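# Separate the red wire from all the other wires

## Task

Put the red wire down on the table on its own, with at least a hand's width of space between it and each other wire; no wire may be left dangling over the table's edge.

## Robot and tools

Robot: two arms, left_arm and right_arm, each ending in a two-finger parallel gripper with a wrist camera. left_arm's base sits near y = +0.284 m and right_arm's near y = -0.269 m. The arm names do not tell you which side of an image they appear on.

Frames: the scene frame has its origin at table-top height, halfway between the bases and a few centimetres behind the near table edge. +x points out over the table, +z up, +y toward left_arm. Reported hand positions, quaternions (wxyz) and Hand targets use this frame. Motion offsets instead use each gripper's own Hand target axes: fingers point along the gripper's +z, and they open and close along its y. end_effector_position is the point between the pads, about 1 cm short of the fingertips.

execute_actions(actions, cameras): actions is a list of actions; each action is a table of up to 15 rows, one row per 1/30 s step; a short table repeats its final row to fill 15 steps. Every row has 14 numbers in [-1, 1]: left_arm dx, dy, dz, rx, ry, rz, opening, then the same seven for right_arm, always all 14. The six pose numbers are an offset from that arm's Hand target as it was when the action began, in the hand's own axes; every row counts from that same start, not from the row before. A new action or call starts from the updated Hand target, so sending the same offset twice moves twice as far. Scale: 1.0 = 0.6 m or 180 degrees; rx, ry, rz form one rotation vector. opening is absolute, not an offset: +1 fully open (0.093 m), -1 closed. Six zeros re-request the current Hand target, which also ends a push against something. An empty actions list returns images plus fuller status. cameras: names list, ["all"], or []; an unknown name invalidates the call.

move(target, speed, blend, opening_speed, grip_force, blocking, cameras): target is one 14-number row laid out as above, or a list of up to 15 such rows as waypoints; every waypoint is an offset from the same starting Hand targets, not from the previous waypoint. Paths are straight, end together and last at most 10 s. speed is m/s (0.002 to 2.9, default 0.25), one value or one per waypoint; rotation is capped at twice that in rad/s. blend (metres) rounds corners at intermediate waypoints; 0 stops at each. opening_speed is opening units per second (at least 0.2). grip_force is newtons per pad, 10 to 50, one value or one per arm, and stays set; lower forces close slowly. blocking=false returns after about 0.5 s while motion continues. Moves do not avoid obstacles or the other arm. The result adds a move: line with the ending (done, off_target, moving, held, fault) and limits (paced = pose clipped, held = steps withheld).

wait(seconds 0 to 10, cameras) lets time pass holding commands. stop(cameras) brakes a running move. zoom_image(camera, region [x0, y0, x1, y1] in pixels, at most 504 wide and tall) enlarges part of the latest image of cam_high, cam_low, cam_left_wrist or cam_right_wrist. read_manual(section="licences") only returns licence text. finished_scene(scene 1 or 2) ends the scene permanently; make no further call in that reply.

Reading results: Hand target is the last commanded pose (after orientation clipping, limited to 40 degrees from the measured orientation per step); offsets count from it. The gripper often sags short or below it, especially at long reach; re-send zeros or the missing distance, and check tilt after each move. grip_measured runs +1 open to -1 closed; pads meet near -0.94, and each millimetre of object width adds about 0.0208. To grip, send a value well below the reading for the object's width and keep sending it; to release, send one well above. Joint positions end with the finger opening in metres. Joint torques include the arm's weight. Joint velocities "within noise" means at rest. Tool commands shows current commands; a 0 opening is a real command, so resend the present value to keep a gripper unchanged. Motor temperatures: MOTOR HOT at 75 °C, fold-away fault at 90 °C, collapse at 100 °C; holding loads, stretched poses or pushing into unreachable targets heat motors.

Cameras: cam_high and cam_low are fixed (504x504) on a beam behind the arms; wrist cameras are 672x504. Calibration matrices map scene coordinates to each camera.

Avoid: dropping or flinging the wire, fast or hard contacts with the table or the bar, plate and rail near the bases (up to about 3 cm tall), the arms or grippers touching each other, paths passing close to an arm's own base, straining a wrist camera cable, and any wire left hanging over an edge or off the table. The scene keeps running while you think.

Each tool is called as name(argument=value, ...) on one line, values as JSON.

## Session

execute_actions(actions=[])

Scene clock: 0.00 s.
left_arm: end_effector_position=(+0.3167, -0.0660, +0.2599) grip_measured=-0.917 end_effector_quat_wxyz=(+0.447, +0.545, +0.547, -0.451) | right_arm: end_effector_position=(+0.3843, -0.2621, +0.3975) grip_measured=+1.000 end_effector_quat_wxyz=(+0.699, -0.007, +0.715, +0.022)
Joint positions: left_arm=[-0.519 1.698 1.262 0.026 0.977 0.364 0.001] | right_arm=[0 1.047 1.047 0 0 0 0.093]
Joint velocities: within noise
Joint torques (N m): no reading
Motor temperatures (°C): left_arm=[20 22 22 19 22 20 22] | right_arm=[17 19 25 18 18 20 21]
Heat: left arm: 22 °C; right arm: 25 °C.
Hand target: left_arm +0.3149, -0.0670, +0.2675; +0.453, +0.548, +0.540, -0.451 | right_arm +0.3810, -0.2619, +0.4111; +0.712, -0.008, +0.702, +0.023
Tool commands: left_gripper/opening=-0.923361 right_gripper/opening=+1.0
camera_calibration:
cam_left_wrist: T_world_to_cam=[[-0.999807, 0.0193672, 0.00342492, 0.315578], [0.00842396, 0.579047, -0.815251, 0.286856], [-0.0177723, -0.815064, -0.579098, 0.186319], [0, 0, 0, 1]] pos_world=[0.316412, -0.0203534, 0.340675]

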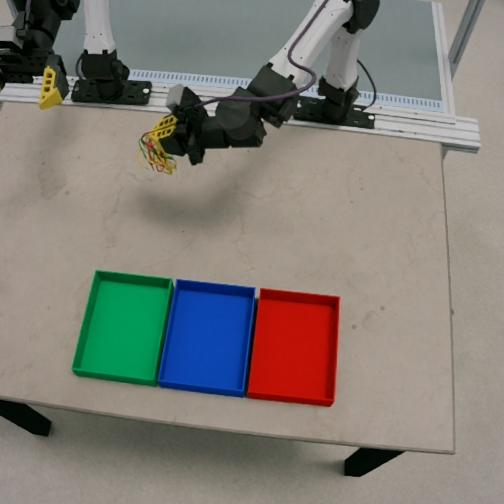

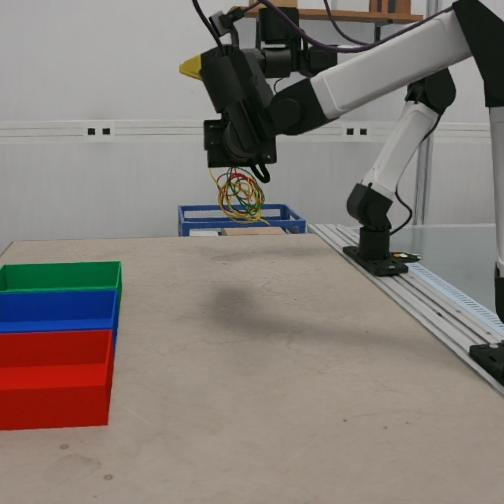

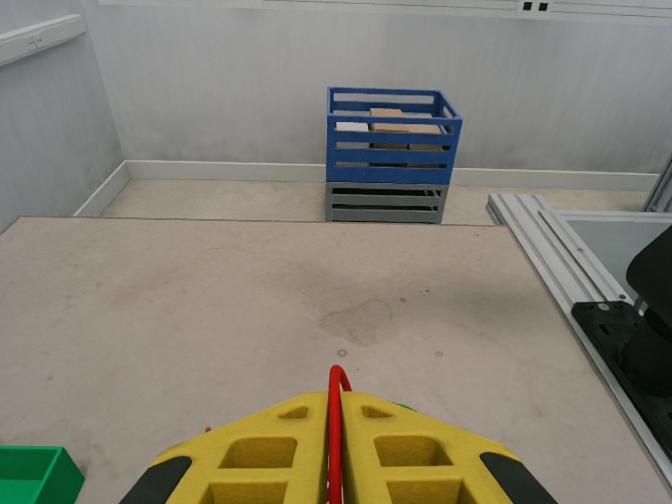

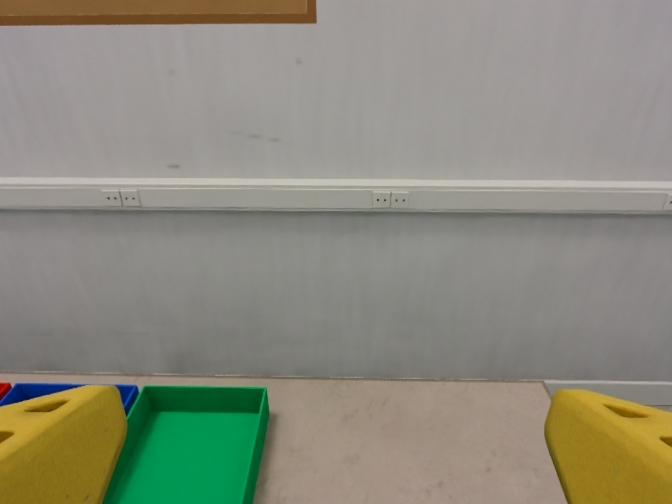

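zoom_image(camera="cam_low", region=[180, 140, 320, 250])

zoom_image(camera="cam_high", region=[110, 80, 250, 200])

zoom_image(camera="cam_left_wrist", region=[200, 340, 480, 504])

Scaled by 3.600 from the camera's 504x504 image, which has a finer 720x720 frame.

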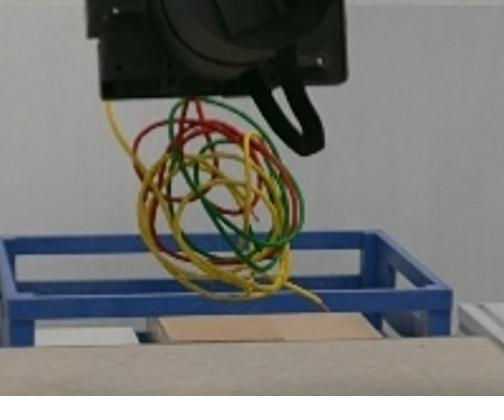

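Scaled by 3.600 from the camera's 504x504 image, which has a finer 720x720 frame.

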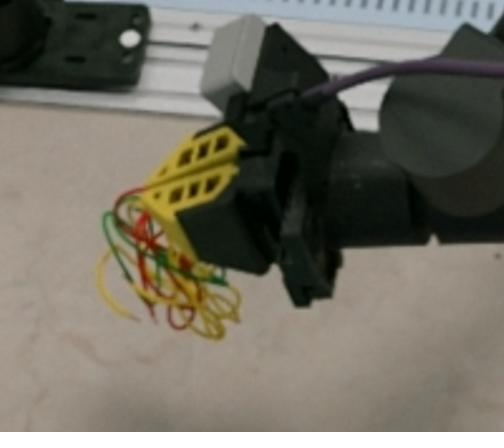

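Scaled by 1.800 from the camera's 672x504 image, which has a finer 960x720 frame.

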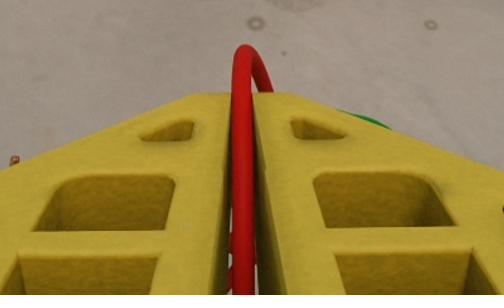

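move(target=[[0.03,-0.008,-0.08,0,0,0,-0.923361, 0.184,0.110,-0.233,-0.1,0.015,-0.005,1.0],[0.072,-0.0185,-0.185,0,0,0,-0.923361, 0.431,0.363,-0.2335,-0.264,0.042,-0.018,1.0]], speed=0.25, blend=[0.05,0], cameras=["all"])

zoom_image(camera="cam_right_wrist", region=[170, 0, 470, 260])

Scene clock: 4.23 s.
left_arm: end_effector_position=(+0.3091, +0.0481, +0.2334) grip_measured=-0.917 end_effector_quat_wxyz=(+0.440, +0.540, +0.555, -0.455) | right_arm: end_effector_position=(+0.2385, -0.0466, +0.1553) grip_measured=+1.000 end_effector_quat_wxyz=(+0.600, -0.306, +0.685, +0.279)
Joint positions: left_arm=[-0.218 1.555 1.107 -0.304 1.229 0.717 0.001] | right_arm=[0.635 1.072 0.132 0.811 -0.175 -0.038 0.093]
Joint torques (N m): left_arm=[0.38 -10.04 7.83 1.33 0.53 0.18] | right_arm=[0.21 -0.61 5.85 2.81 -0.24 -0.24]
Heat: left arm: 23 °C; right arm: 26 °C.
Hand target: left_arm +0.3048, +0.0501, +0.2454; +0.453, +0.548, +0.540, -0.451 | right_arm +0.2351, -0.0447, +0.1552; +0.603, -0.315, +0.676, +0.284
Off the commanded pose: left_arm 0.013 m, 2 deg | right_arm 0.004 m, 1 deg.
move: off_target (left_arm)
camera_calibration:
cam_left_wrist: T_world_to_cam=[[-0.999529, 0.014448, 0.0270698, 0.300476], [-0.0135394, 0.584007, -0.811636, 0.204868], [-0.0275354, -0.81162, -0.583537, 0.267779], [0, 0, 0, 1]] pos_world=[0.310482, 0.0933489, 0.314403]
cam_right_wrist: T_world_to_cam=[[0.753746, -0.657155, -0.00379823, -0.2086], [-0.364369, -0.413102, -0.834615, 0.234627], [0.546902, 0.630472, -0.550821, 0.0735231], [0, 0, 0, 1]] pos_world=[0.202513, -0.086512, 0.235529]

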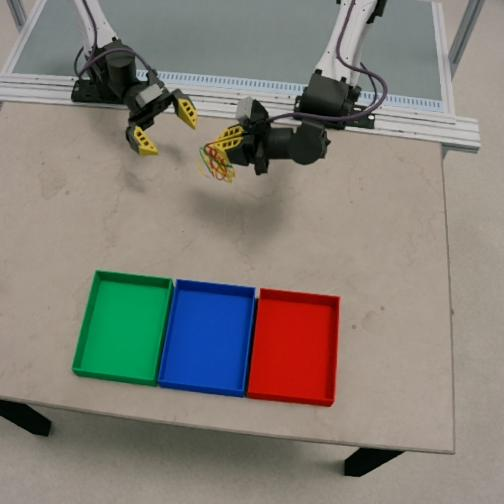

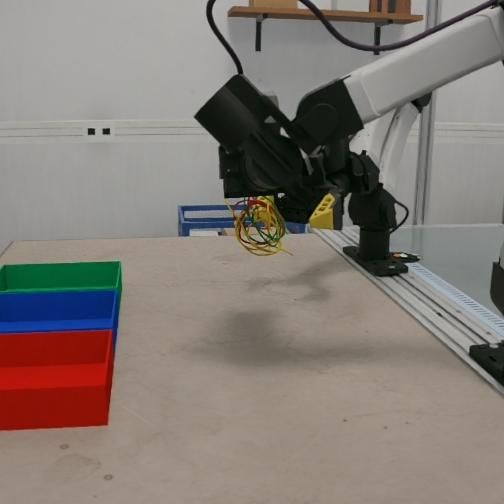

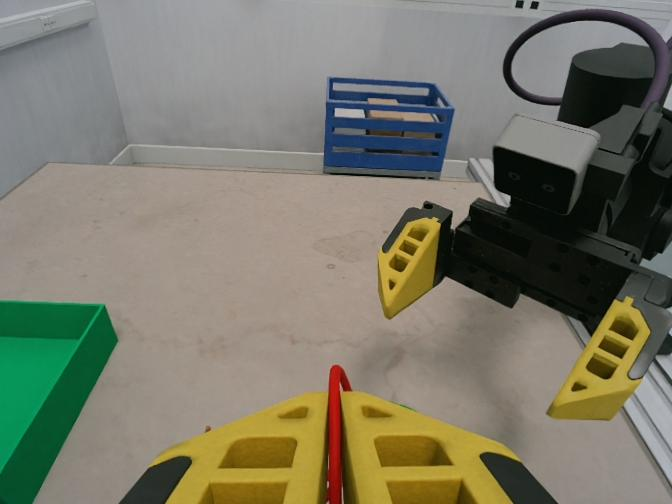

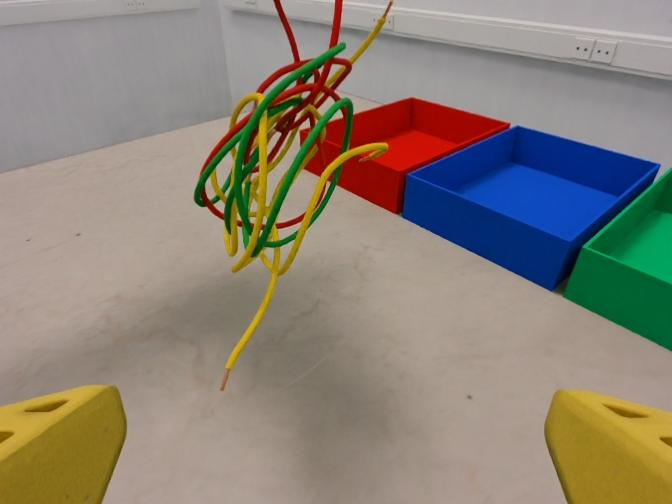

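Scaled by 1.680 from the camera's 672x504 image, which has a finer 960x720 frame.

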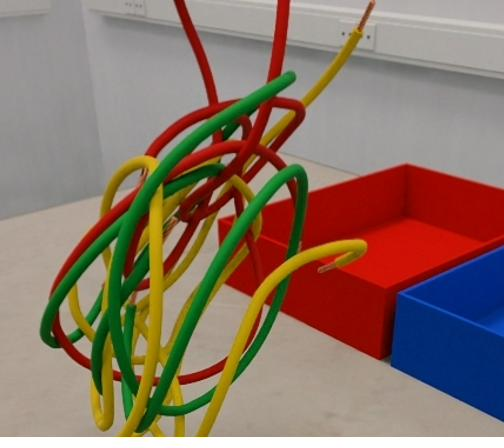

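zoom_image(camera="cam_right_wrist", region=[185, 70, 365, 200])

zoom_image(camera="cam_right_wrist", region=[180, 180, 400, 400])

zoom_image(camera="cam_low", region=[210, 180, 310, 270])

zoom_image(camera="cam_high", region=[170, 100, 270, 200])

Scaled by 2.800 from the camera's 672x504 image, which has a finer 960x720 frame.

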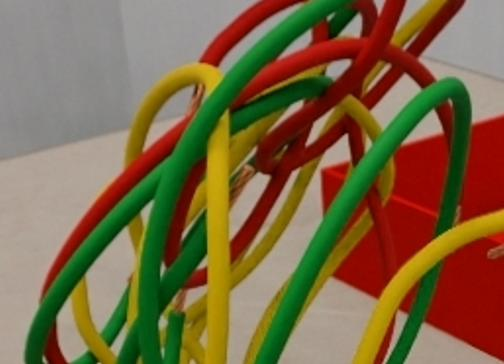

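Scaled by 2.291 from the camera's 672x504 image, which has a finer 960x720 frame.

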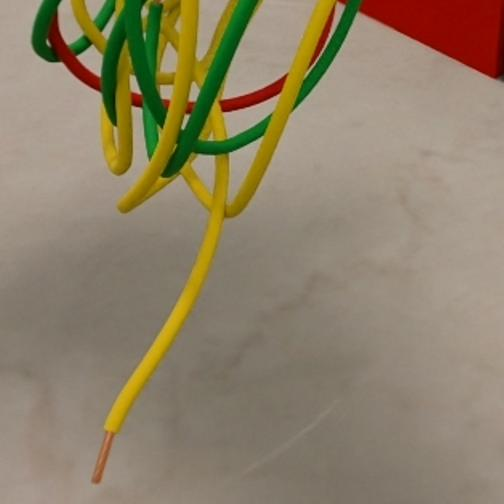

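Scaled by 5.040 from the camera's 504x504 image, which has a finer 720x720 frame.

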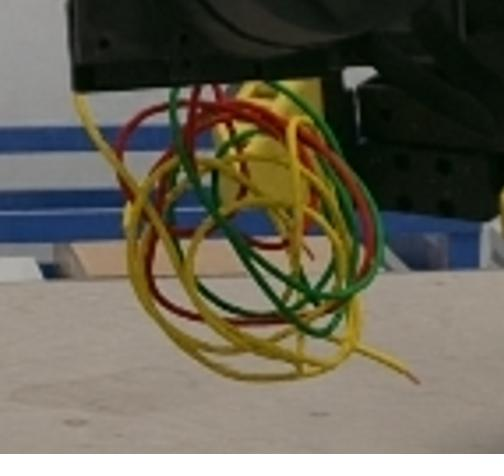

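Scaled by 5.040 from the camera's 504x504 image, which has a finer 720x720 frame.

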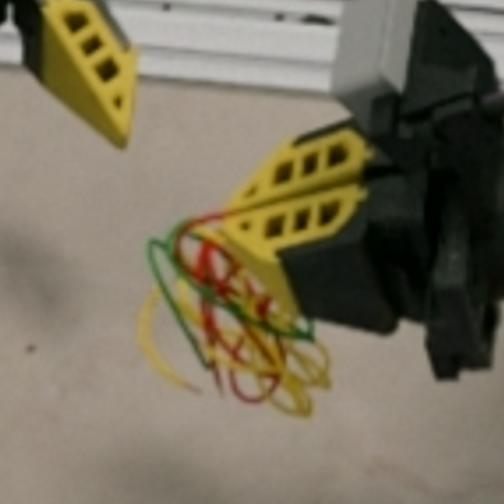

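move(target=[0,0,0,-0.222,0,0,-0.923361, 0,0,0,0,0,0,1.0], speed=0.4, cameras=["all"])

zoom_image(camera="cam_right_wrist", region=[180, 0, 420, 240])

zoom_image(camera="cam_low", region=[210, 180, 310, 270])

zoom_image(camera="cam_high", region=[160, 100, 260, 200])

Scene clock: 7.33 s.
left_arm: end_effector_position=(+0.3072, +0.0511, +0.2414) grip_measured=-0.917 end_effector_quat_wxyz=(+0.605, +0.363, +0.668, -0.238) | right_arm: end_effector_position=(+0.2384, -0.0465, +0.1556) grip_measured=+1.000 end_effector_quat_wxyz=(+0.600, -0.306, +0.684, +0.279)
Joint positions: left_arm=[-0.488 1.151 0.63 0.348 0.34 0.222 0.001] | right_arm=[0.635 1.072 0.132 0.813 -0.175 -0.038 0.093]
Joint torques (N m): left_arm=[-0.84 -4.98 7.2 2.38 -0.03 -0.07] | right_arm=[0.2 -0.58 5.85 2.82 -0.26 -0.26]
Heat: left arm: 24 °C; right arm: 26 °C.
Hand target: left_arm +0.3048, +0.0501, +0.2453; +0.613, +0.360, +0.661, -0.239 | right_arm +0.2351, -0.0446, +0.1552; +0.603, -0.315, +0.676, +0.284
Off the commanded pose: left_arm 0.005 m, 1 deg | right_arm 0.004 m, 1 deg.
move: done
camera_calibration:
cam_left_wrist: T_world_to_cam=[[-0.783026, -0.609242, -0.125276, 0.300367], [-0.255603, 0.498805, -0.828167, 0.292257], [0.567043, -0.616455, -0.546301, 0.0731898], [0, 0, 0, 1]] pos_world=[0.268395, 0.0823349, 0.31965]
cam_right_wrist: T_world_to_cam=[[0.754009, -0.656854, -0.00363647, -0.208589], [-0.36347, -0.412606, -0.835252, 0.234849], [0.547138, 0.631109, -0.549856, 0.0735238], [0, 0, 0, 1]] pos_world=[0.202411, -0.0865142, 0.235827]

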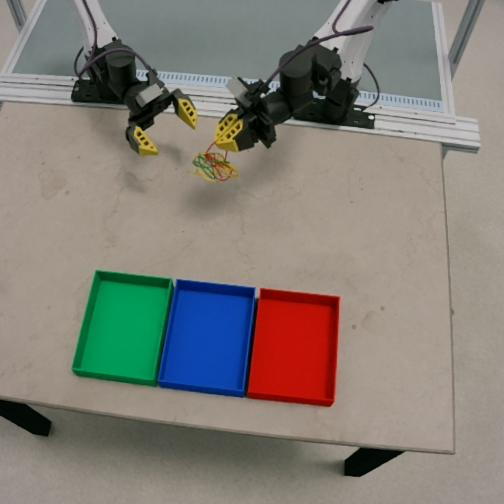

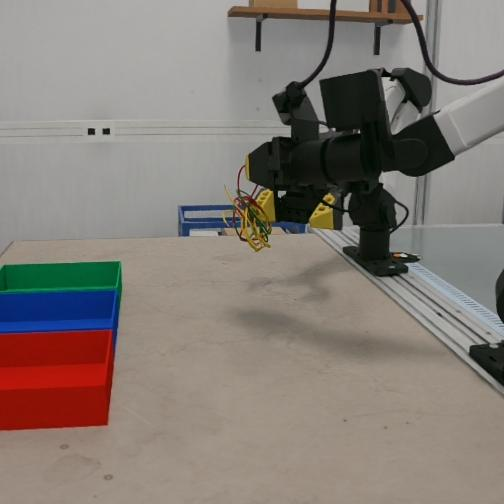

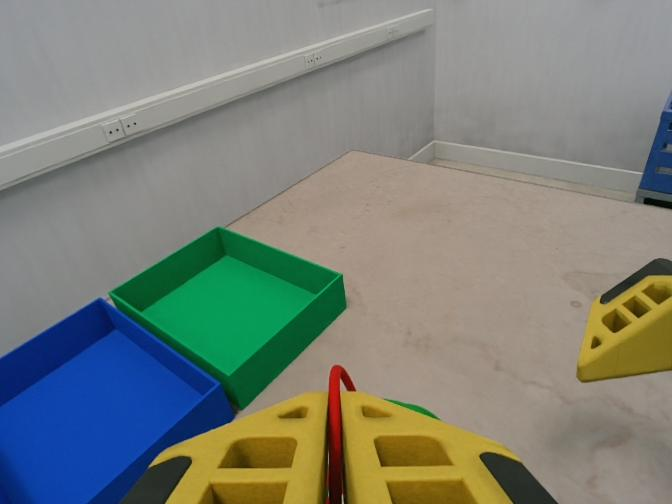

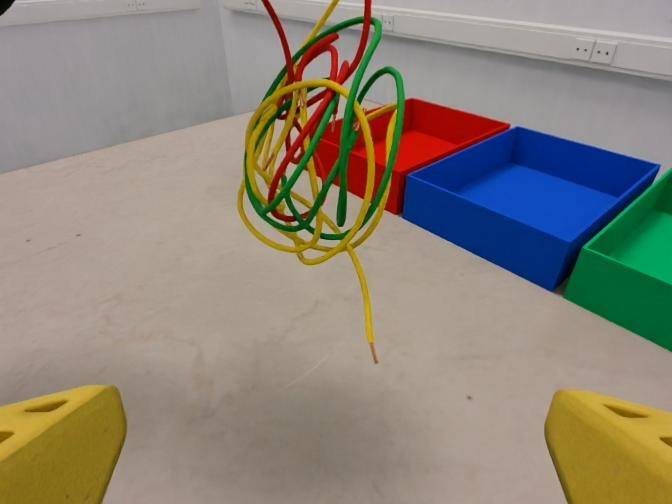

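Scaled by 2.100 from the camera's 672x504 image, which has a finer 960x720 frame.

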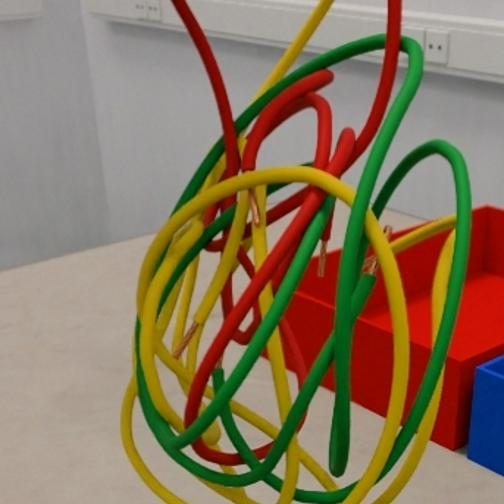

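Scaled by 5.040 from the camera's 504x504 image, which has a finer 720x720 frame.

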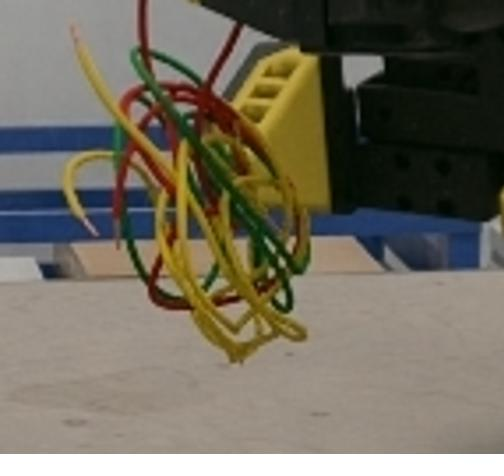

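Scaled by 5.040 from the camera's 504x504 image, which has a finer 720x720 frame.

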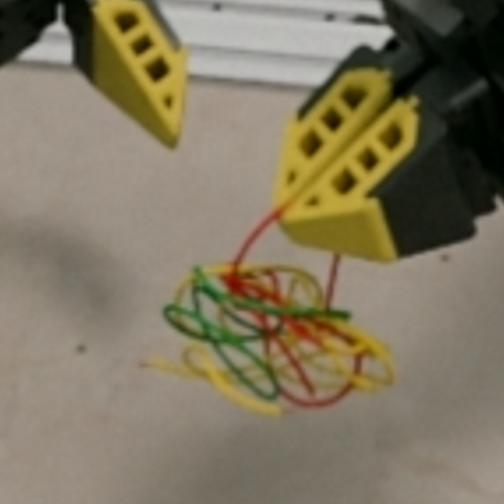

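zoom_image(camera="cam_right_wrist", region=[220, 150, 420, 290])

zoom_image(camera="cam_right_wrist", region=[220, 0, 430, 160])

Scaled by 2.520 from the camera's 672x504 image, which has a finer 960x720 frame.

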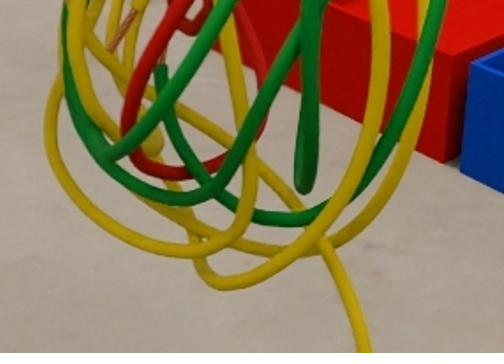

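Scaled by 2.400 from the camera's 672x504 image, which has a finer 960x720 frame.

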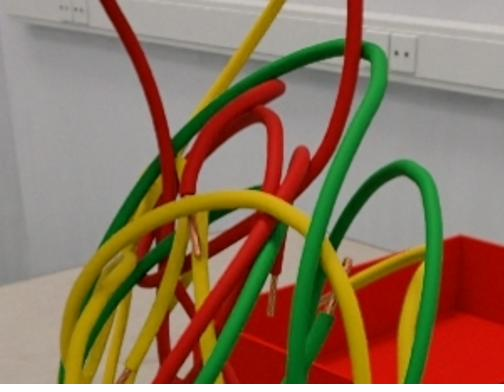

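move(target=[0,0,0,0,0,0,-0.923361, 0.015,0.006,0.155,0,0,0,1.0], speed=0.15, cameras=["cam_right_wrist","cam_low"])

Scene clock: 11.50 s.
left_arm: end_effector_position=(+0.3072, +0.0511, +0.2414) grip_measured=-0.917 end_effector_quat_wxyz=(+0.605, +0.363, +0.668, -0.238) | right_arm: end_effector_position=(+0.2844, +0.0209, +0.1235) grip_measured=+1.000 end_effector_quat_wxyz=(+0.585, -0.321, +0.689, +0.282)
Joint positions: left_arm=[-0.488 1.151 0.63 0.348 0.339 0.221 0.001] | right_arm=[0.711 1.649 0.366 1.122 -0.126 -0.038 0.093]
Joint torques (N m): left_arm=[-0.87 -4.98 7.21 2.39 -0.02 -0.07] | right_arm=[0.68 -3.45 7.69 2.83 0.15 -0.15]
Heat: left arm: 24 °C; right arm: 27 °C.
Hand target: left_arm +0.3048, +0.0501, +0.2453; +0.613, +0.360, +0.661, -0.239 | right_arm +0.2910, +0.0278, +0.1359; +0.603, -0.314, +0.676, +0.284
Off the commanded pose: left_arm 0.005 m, 1 deg | right_arm 0.016 m, 3 deg.
move: off_target (right_arm)
camera_calibration:
cam_right_wrist: T_world_to_cam=[[0.772682, -0.634791, -0.00182206, -0.205073], [-0.368083, -0.445697, -0.816008, 0.252157], [0.517182, 0.631185, -0.578037, 0.000165921], [0, 0, 0, 1]] pos_world=[0.251185, -0.0178976, 0.205484]
Images, in order (width x height): cam_low 504x504, cam_right_wrist 672x504.

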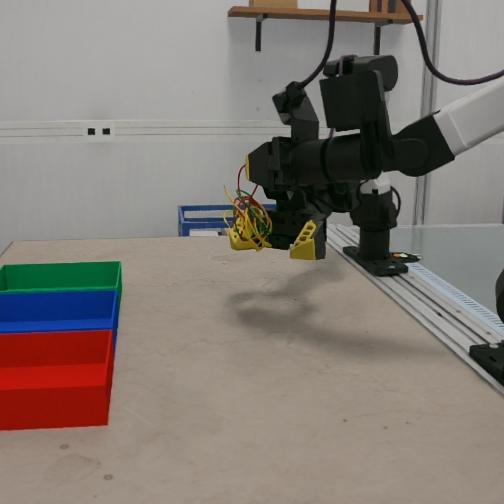

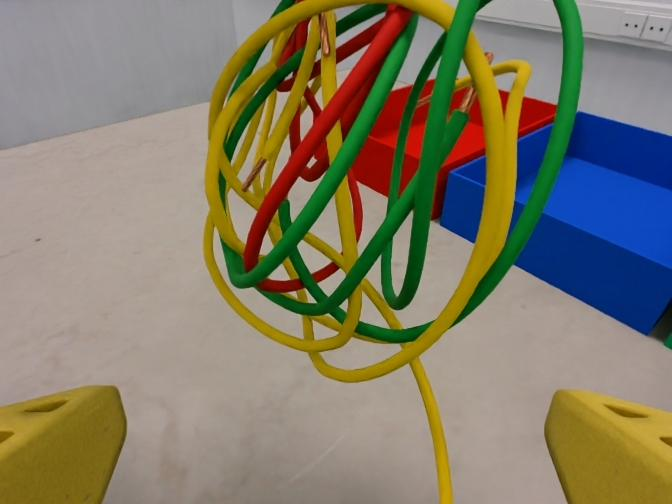

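move(target=[[0,0,0,0,0,0,-0.923361, -0.0083,0,0.0283,0,0,0,1.0],[0,0,0,0,0,0,-0.923361, -0.0083,0,0.0283,0,0,0,-1.0]], speed=0.08, opening_speed=1.2, cameras=["all"])

Scene clock: 14.67 s.
left_arm: end_effector_position=(+0.3073, +0.0512, +0.2414) grip_measured=-0.917 end_effector_quat_wxyz=(+0.605, +0.363, +0.668, -0.237) | right_arm: end_effector_position=(+0.2970, +0.0348, +0.1321) grip_measured=-0.956 end_effector_quat_wxyz=(+0.593, -0.319, +0.682, +0.284)
Joint positions: left_arm=[-0.488 1.151 0.63 0.348 0.339 0.221 0.001] | right_arm=[0.719 1.691 0.439 1.113 -0.118 -0.038 0]
Joint torques (N m): left_arm=[-0.85 -4.96 7.24 2.38 -0.03 -0.07] | right_arm=[0.7 -3.92 7.76 2.6 0.14 -0.15]
Heat: left arm: 25 °C; right arm: 27 °C.
Hand target: left_arm +0.3048, +0.0501, +0.2453; +0.613, +0.360, +0.661, -0.239 | right_arm +0.3021, +0.0412, +0.1390; +0.603, -0.314, +0.676, +0.284
Off the commanded pose: left_arm 0.005 m, 1 deg | right_arm 0.011 m, 1 deg.
move: off_target (right_arm); target 2's new opening was sent with right_arm's hand 0.011 m and 1 deg from that target
camera_calibration:
cam_left_wrist: T_world_to_cam=[[-0.782476, -0.609981, -0.125119, 0.300383], [-0.256007, 0.498312, -0.828339, 0.292521], [0.567619, -0.616124, -0.546077, 0.0729942], [0, 0, 0, 1]] pos_world=[0.268497, 0.0824345, 0.319751]
cam_right_wrist: T_world_to_cam=[[0.771825, -0.635831, 0.00234298, -0.206307], [-0.354057, -0.432839, -0.829032, 0.267076], [0.528139, 0.639038, -0.559196, -0.0161923], [0, 0, 0, 1]] pos_world=[0.262345, -0.00522821, 0.212843]

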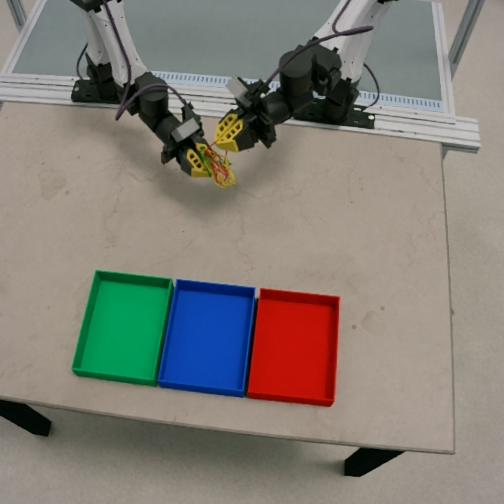

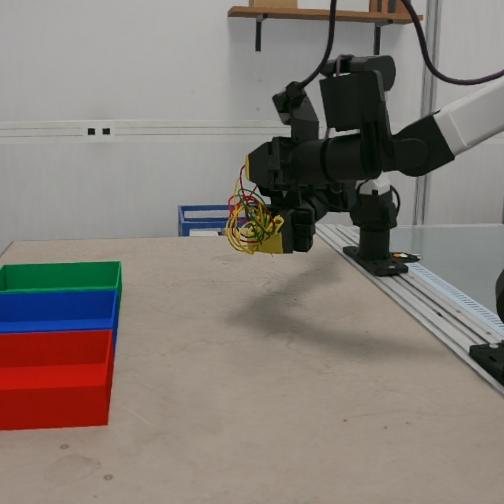

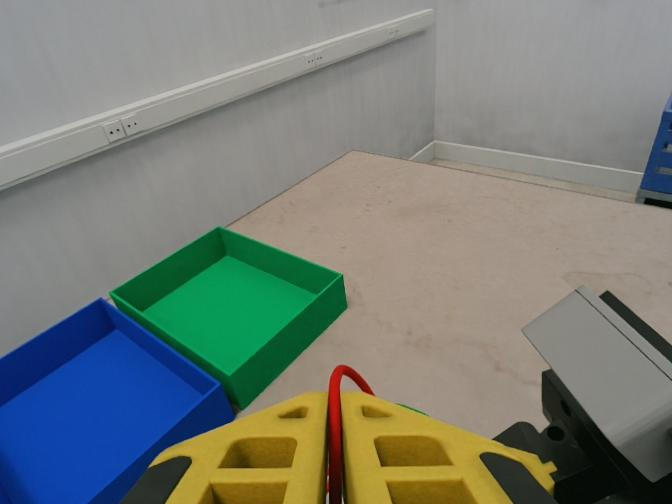

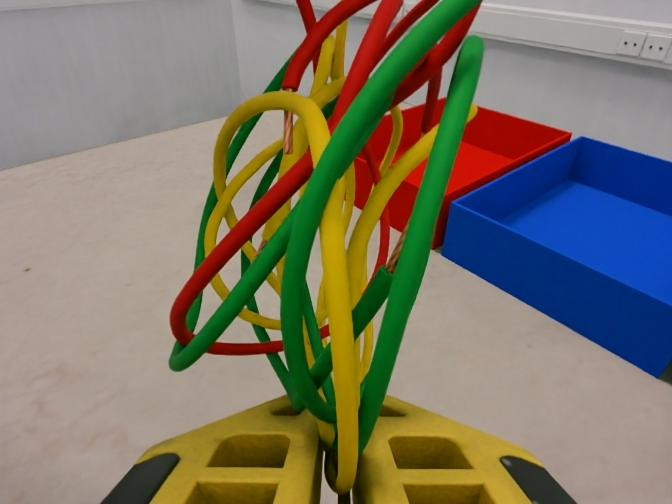

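zoom_image(camera="cam_right_wrist", region=[150, 0, 500, 300])

zoom_image(camera="cam_right_wrist", region=[230, 280, 430, 504])

zoom_image(camera="cam_low", region=[210, 150, 310, 270])

Scaled by 1.440 from the camera's 672x504 image, which has a finer 960x720 frame.

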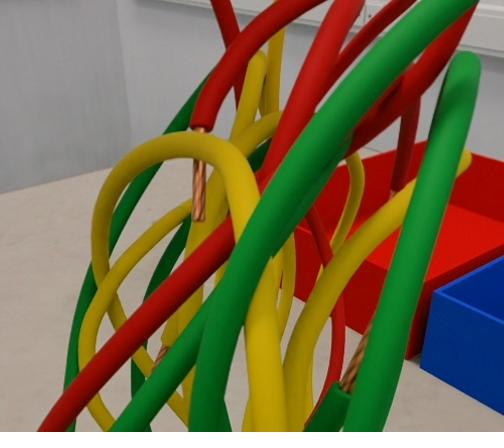

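Scaled by 2.250 from the camera's 672x504 image, which has a finer 960x720 frame.

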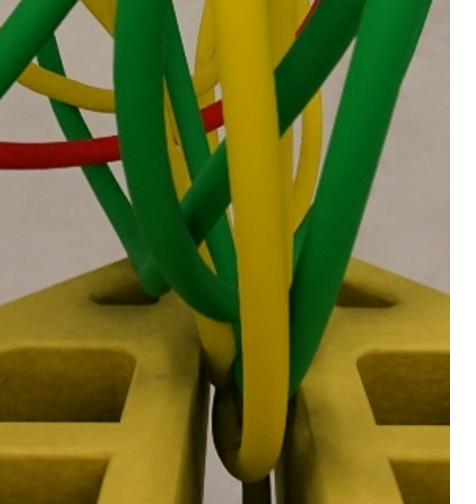

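Scaled by 4.200 from the camera's 504x504 image, which has a finer 720x720 frame.

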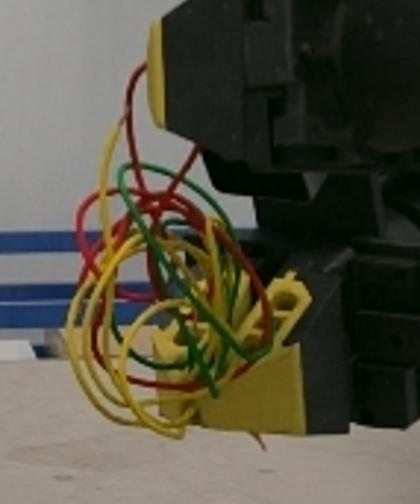

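move(target=[-0.151,0.101,-0.041,0,0,0,-0.923361, 0,0,0,0,0,0,-1.0], speed=0.1, cameras=["all"])

zoom_image(camera="cam_low", region=[200, 110, 320, 270])

zoom_image(camera="cam_right_wrist", region=[150, 0, 500, 300])

Scene clock: 16.97 s.
left_arm: end_effector_position=(+0.3304, +0.0892, +0.3229) grip_measured=-0.917 end_effector_quat_wxyz=(+0.590, +0.356, +0.682, -0.246) | right_arm: end_effector_position=(+0.3001, +0.0372, +0.1431) grip_measured=-0.967 end_effector_quat_wxyz=(+0.607, -0.315, +0.670, +0.288)
Joint positions: left_arm=[-0.309 1.14 0.99 -0.072 0.515 0.236 0.001] | right_arm=[0.719 1.691 0.453 1.138 -0.118 -0.038 0]
Joint torques (N m): left_arm=[0.79 -3.67 11.59 2.29 0.15 0.16] | right_arm=[0.72 -3.89 6.75 2.34 0.15 -0.14]
Motor temperatures (°C): left_arm=[20 24 25 23 22 20 22] | right_arm=[17 20 28 23 18 20 22]
Heat: left arm: 25 °C; right arm: 28 °C.
Hand target: left_arm +0.3348, +0.0900, +0.3452; +0.613, +0.360, +0.661, -0.239 | right_arm +0.3021, +0.0412, +0.1390; +0.603, -0.314, +0.676, +0.284
Off the commanded pose: left_arm 0.023 m, 4 deg | right_arm 0.006 m, 1 deg.
move: off_target (left_arm)
camera_calibration:
cam_left_wrist: T_world_to_cam=[[-0.786063, -0.612079, -0.0863936, 0.340802], [-0.29651, 0.495988, -0.816136, 0.356672], [0.54239, -0.615918, -0.571366, 0.144238], [0, 0, 0, 1]] pos_world=[0.295415, 0.120531, 0.402949]
cam_right_wrist: T_world_to_cam=[[0.770941, -0.636869, 0.00692637, -0.207546], [-0.331164, -0.410122, -0.849783, 0.273615], [0.544041, 0.652839, -0.527088, -0.0231015], [0, 0, 0, 1]] pos_world=[0.263185, -0.0048825, 0.221774]

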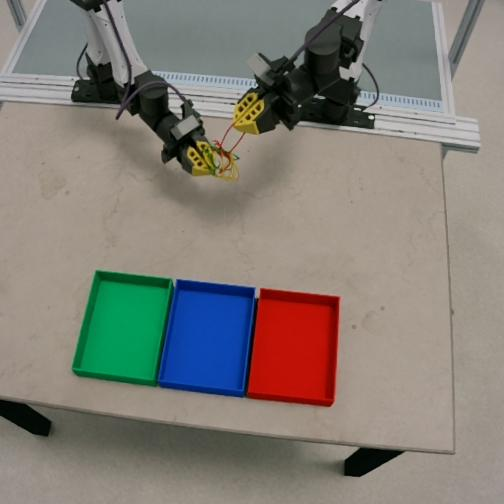

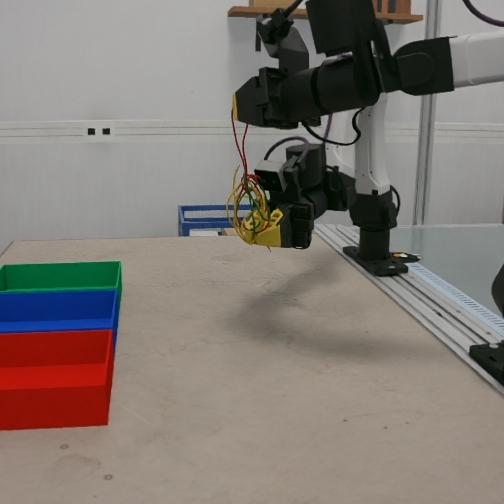

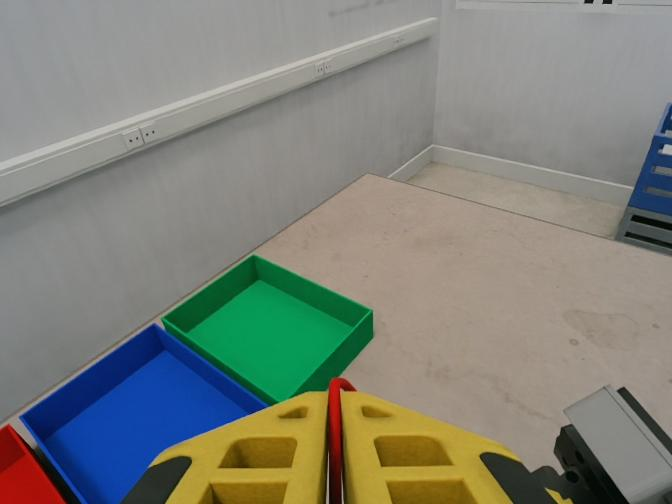

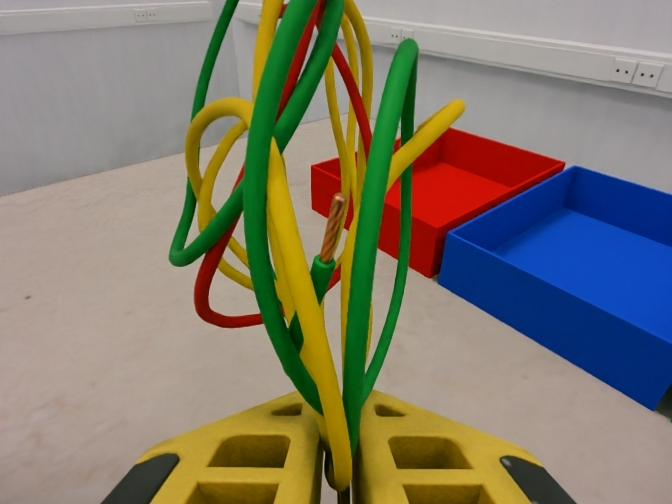

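Scaled by 3.150 from the camera's 504x504 image, which has a finer 720x720 frame.

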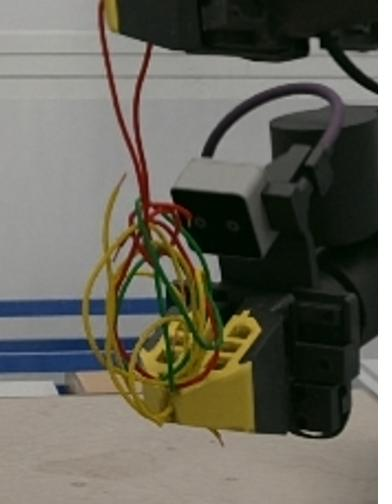

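Scaled by 1.440 from the camera's 672x504 image, which has a finer 960x720 frame.

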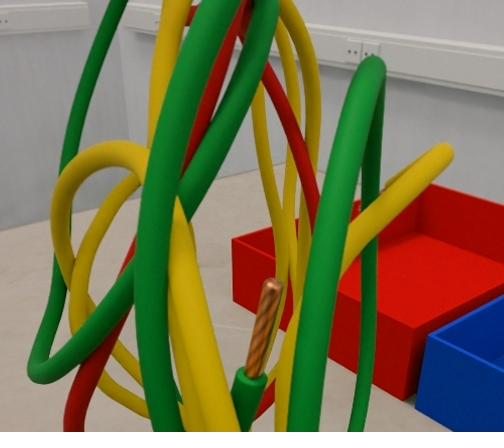

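move(target=[-0.135,0.02,-0.02,0,0,0,-0.923361, 0,0,0,0,0,0,-1.0], speed=0.08, cameras=["all"])

zoom_image(camera="cam_low", region=[200, 80, 320, 260])

zoom_image(camera="cam_right_wrist", region=[150, 0, 500, 300])

Scene clock: 18.77 s.
left_arm: end_effector_position=(+0.3285, +0.0914, +0.3779) grip_measured=-0.917 end_effector_quat_wxyz=(+0.550, +0.356, +0.712, -0.254) | right_arm: end_effector_position=(+0.3030, +0.0407, +0.1683) grip_measured=-0.967 end_effector_quat_wxyz=(+0.640, -0.304, +0.639, +0.299)
Joint positions: left_arm=[-0.309 1.218 1.347 -0.453 0.519 0.236 0.001] | right_arm=[0.722 1.691 0.468 1.218 -0.118 -0.038 0]
Joint torques (N m): left_arm=[0.46 -5.01 12.85 2.96 0.12 0.15] | right_arm=[0.49 -4.34 4.92 1.49 0.15 -0.16]
Heat: left arm: 26 °C; right arm: 28 °C.
Hand target: left_arm +0.3354, +0.0918, +0.4280; +0.613, +0.360, +0.661, -0.239 | right_arm +0.3020, +0.0412, +0.1390; +0.603, -0.315, +0.676, +0.284
Off the commanded pose: left_arm 0.051 m, 9 deg | right_arm 0.029 m, 6 deg.
move: off_target (left_arm, right_arm)
camera_calibration:
cam_left_wrist: T_world_to_cam=[[-0.79651, -0.603802, -0.0315504, 0.327365], [-0.36758, 0.525007, -0.767627, 0.402214], [0.480059, -0.599825, -0.640119, 0.223058], [0, 0, 0, 1]] pos_world=[0.301515, 0.120294, 0.461863]
cam_right_wrist: T_world_to_cam=[[0.770189, -0.637557, 0.0181656, -0.209311], [-0.27083, -0.352692, -0.895689, 0.284539], [0.57746, 0.68493, -0.444309, -0.0390984], [0, 0, 0, 1]] pos_world=[0.260848, -0.0063133, 0.241289]

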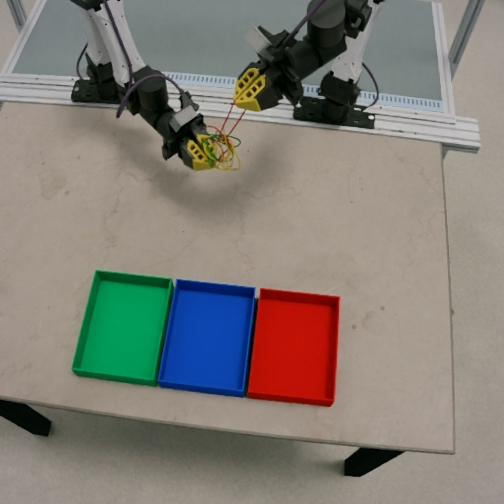

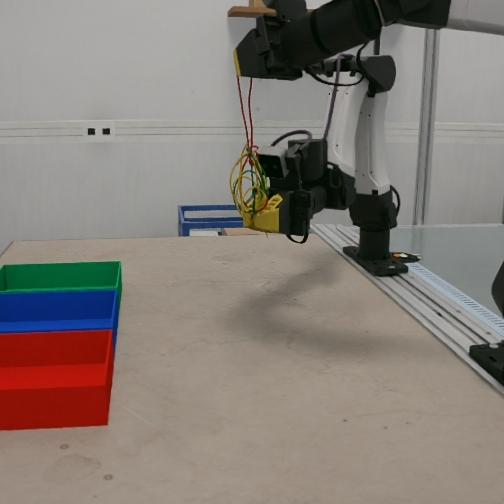

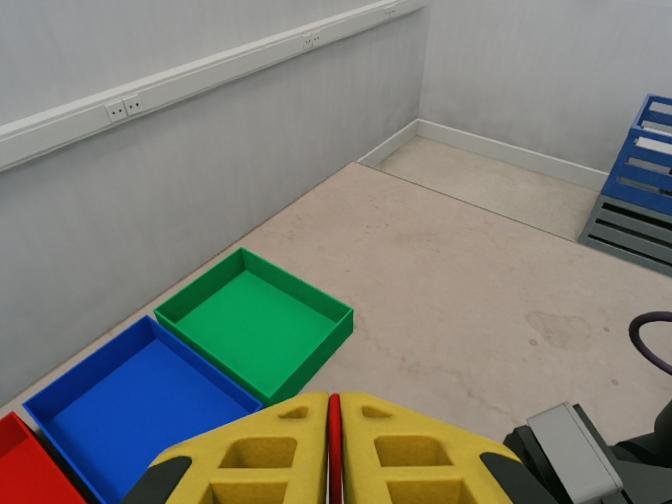

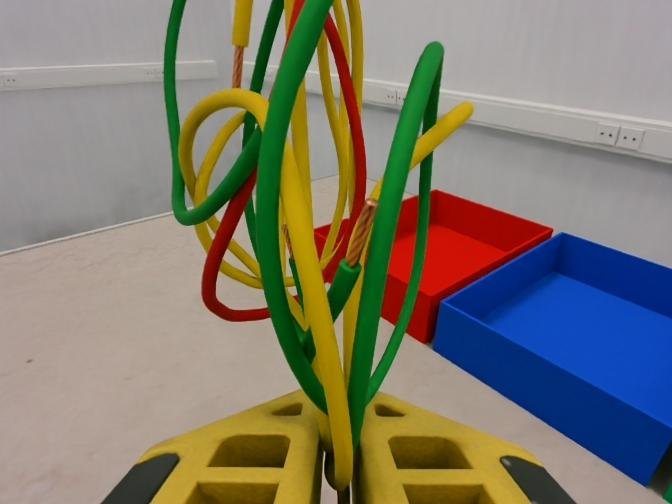

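Scaled by 2.800 from the camera's 504x504 image, which has a finer 720x720 frame.

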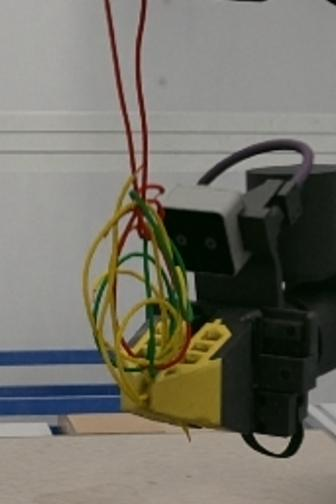

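Scaled by 1.440 from the camera's 672x504 image, which has a finer 960x720 frame.

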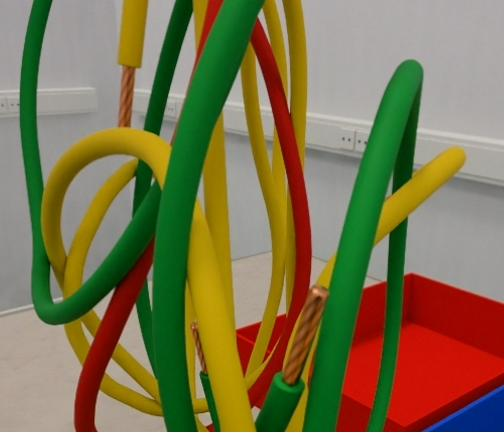

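zoom_image(camera="cam_low", region=[225, 120, 285, 190])

zoom_image(camera="cam_high", region=[180, 70, 270, 180])

Scaled by 7.200 from the camera's 504x504 image, which has a finer 720x720 frame.

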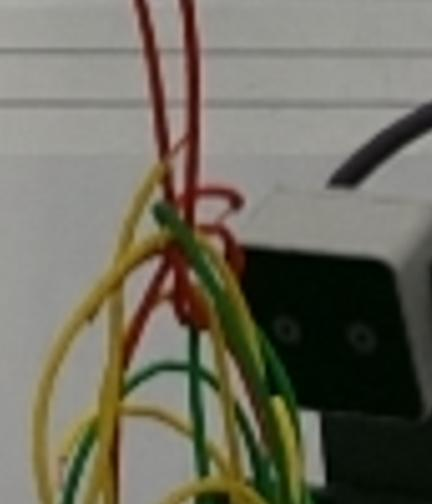

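Scaled by 4.582 from the camera's 504x504 image, which has a finer 720x720 frame.

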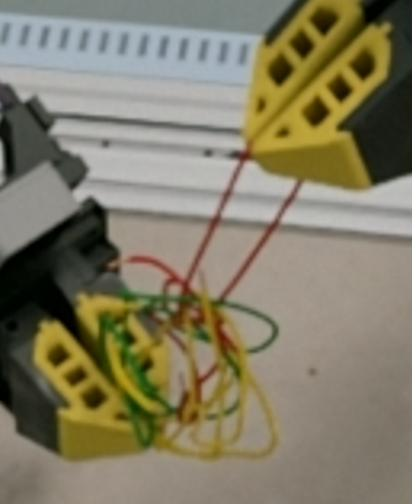

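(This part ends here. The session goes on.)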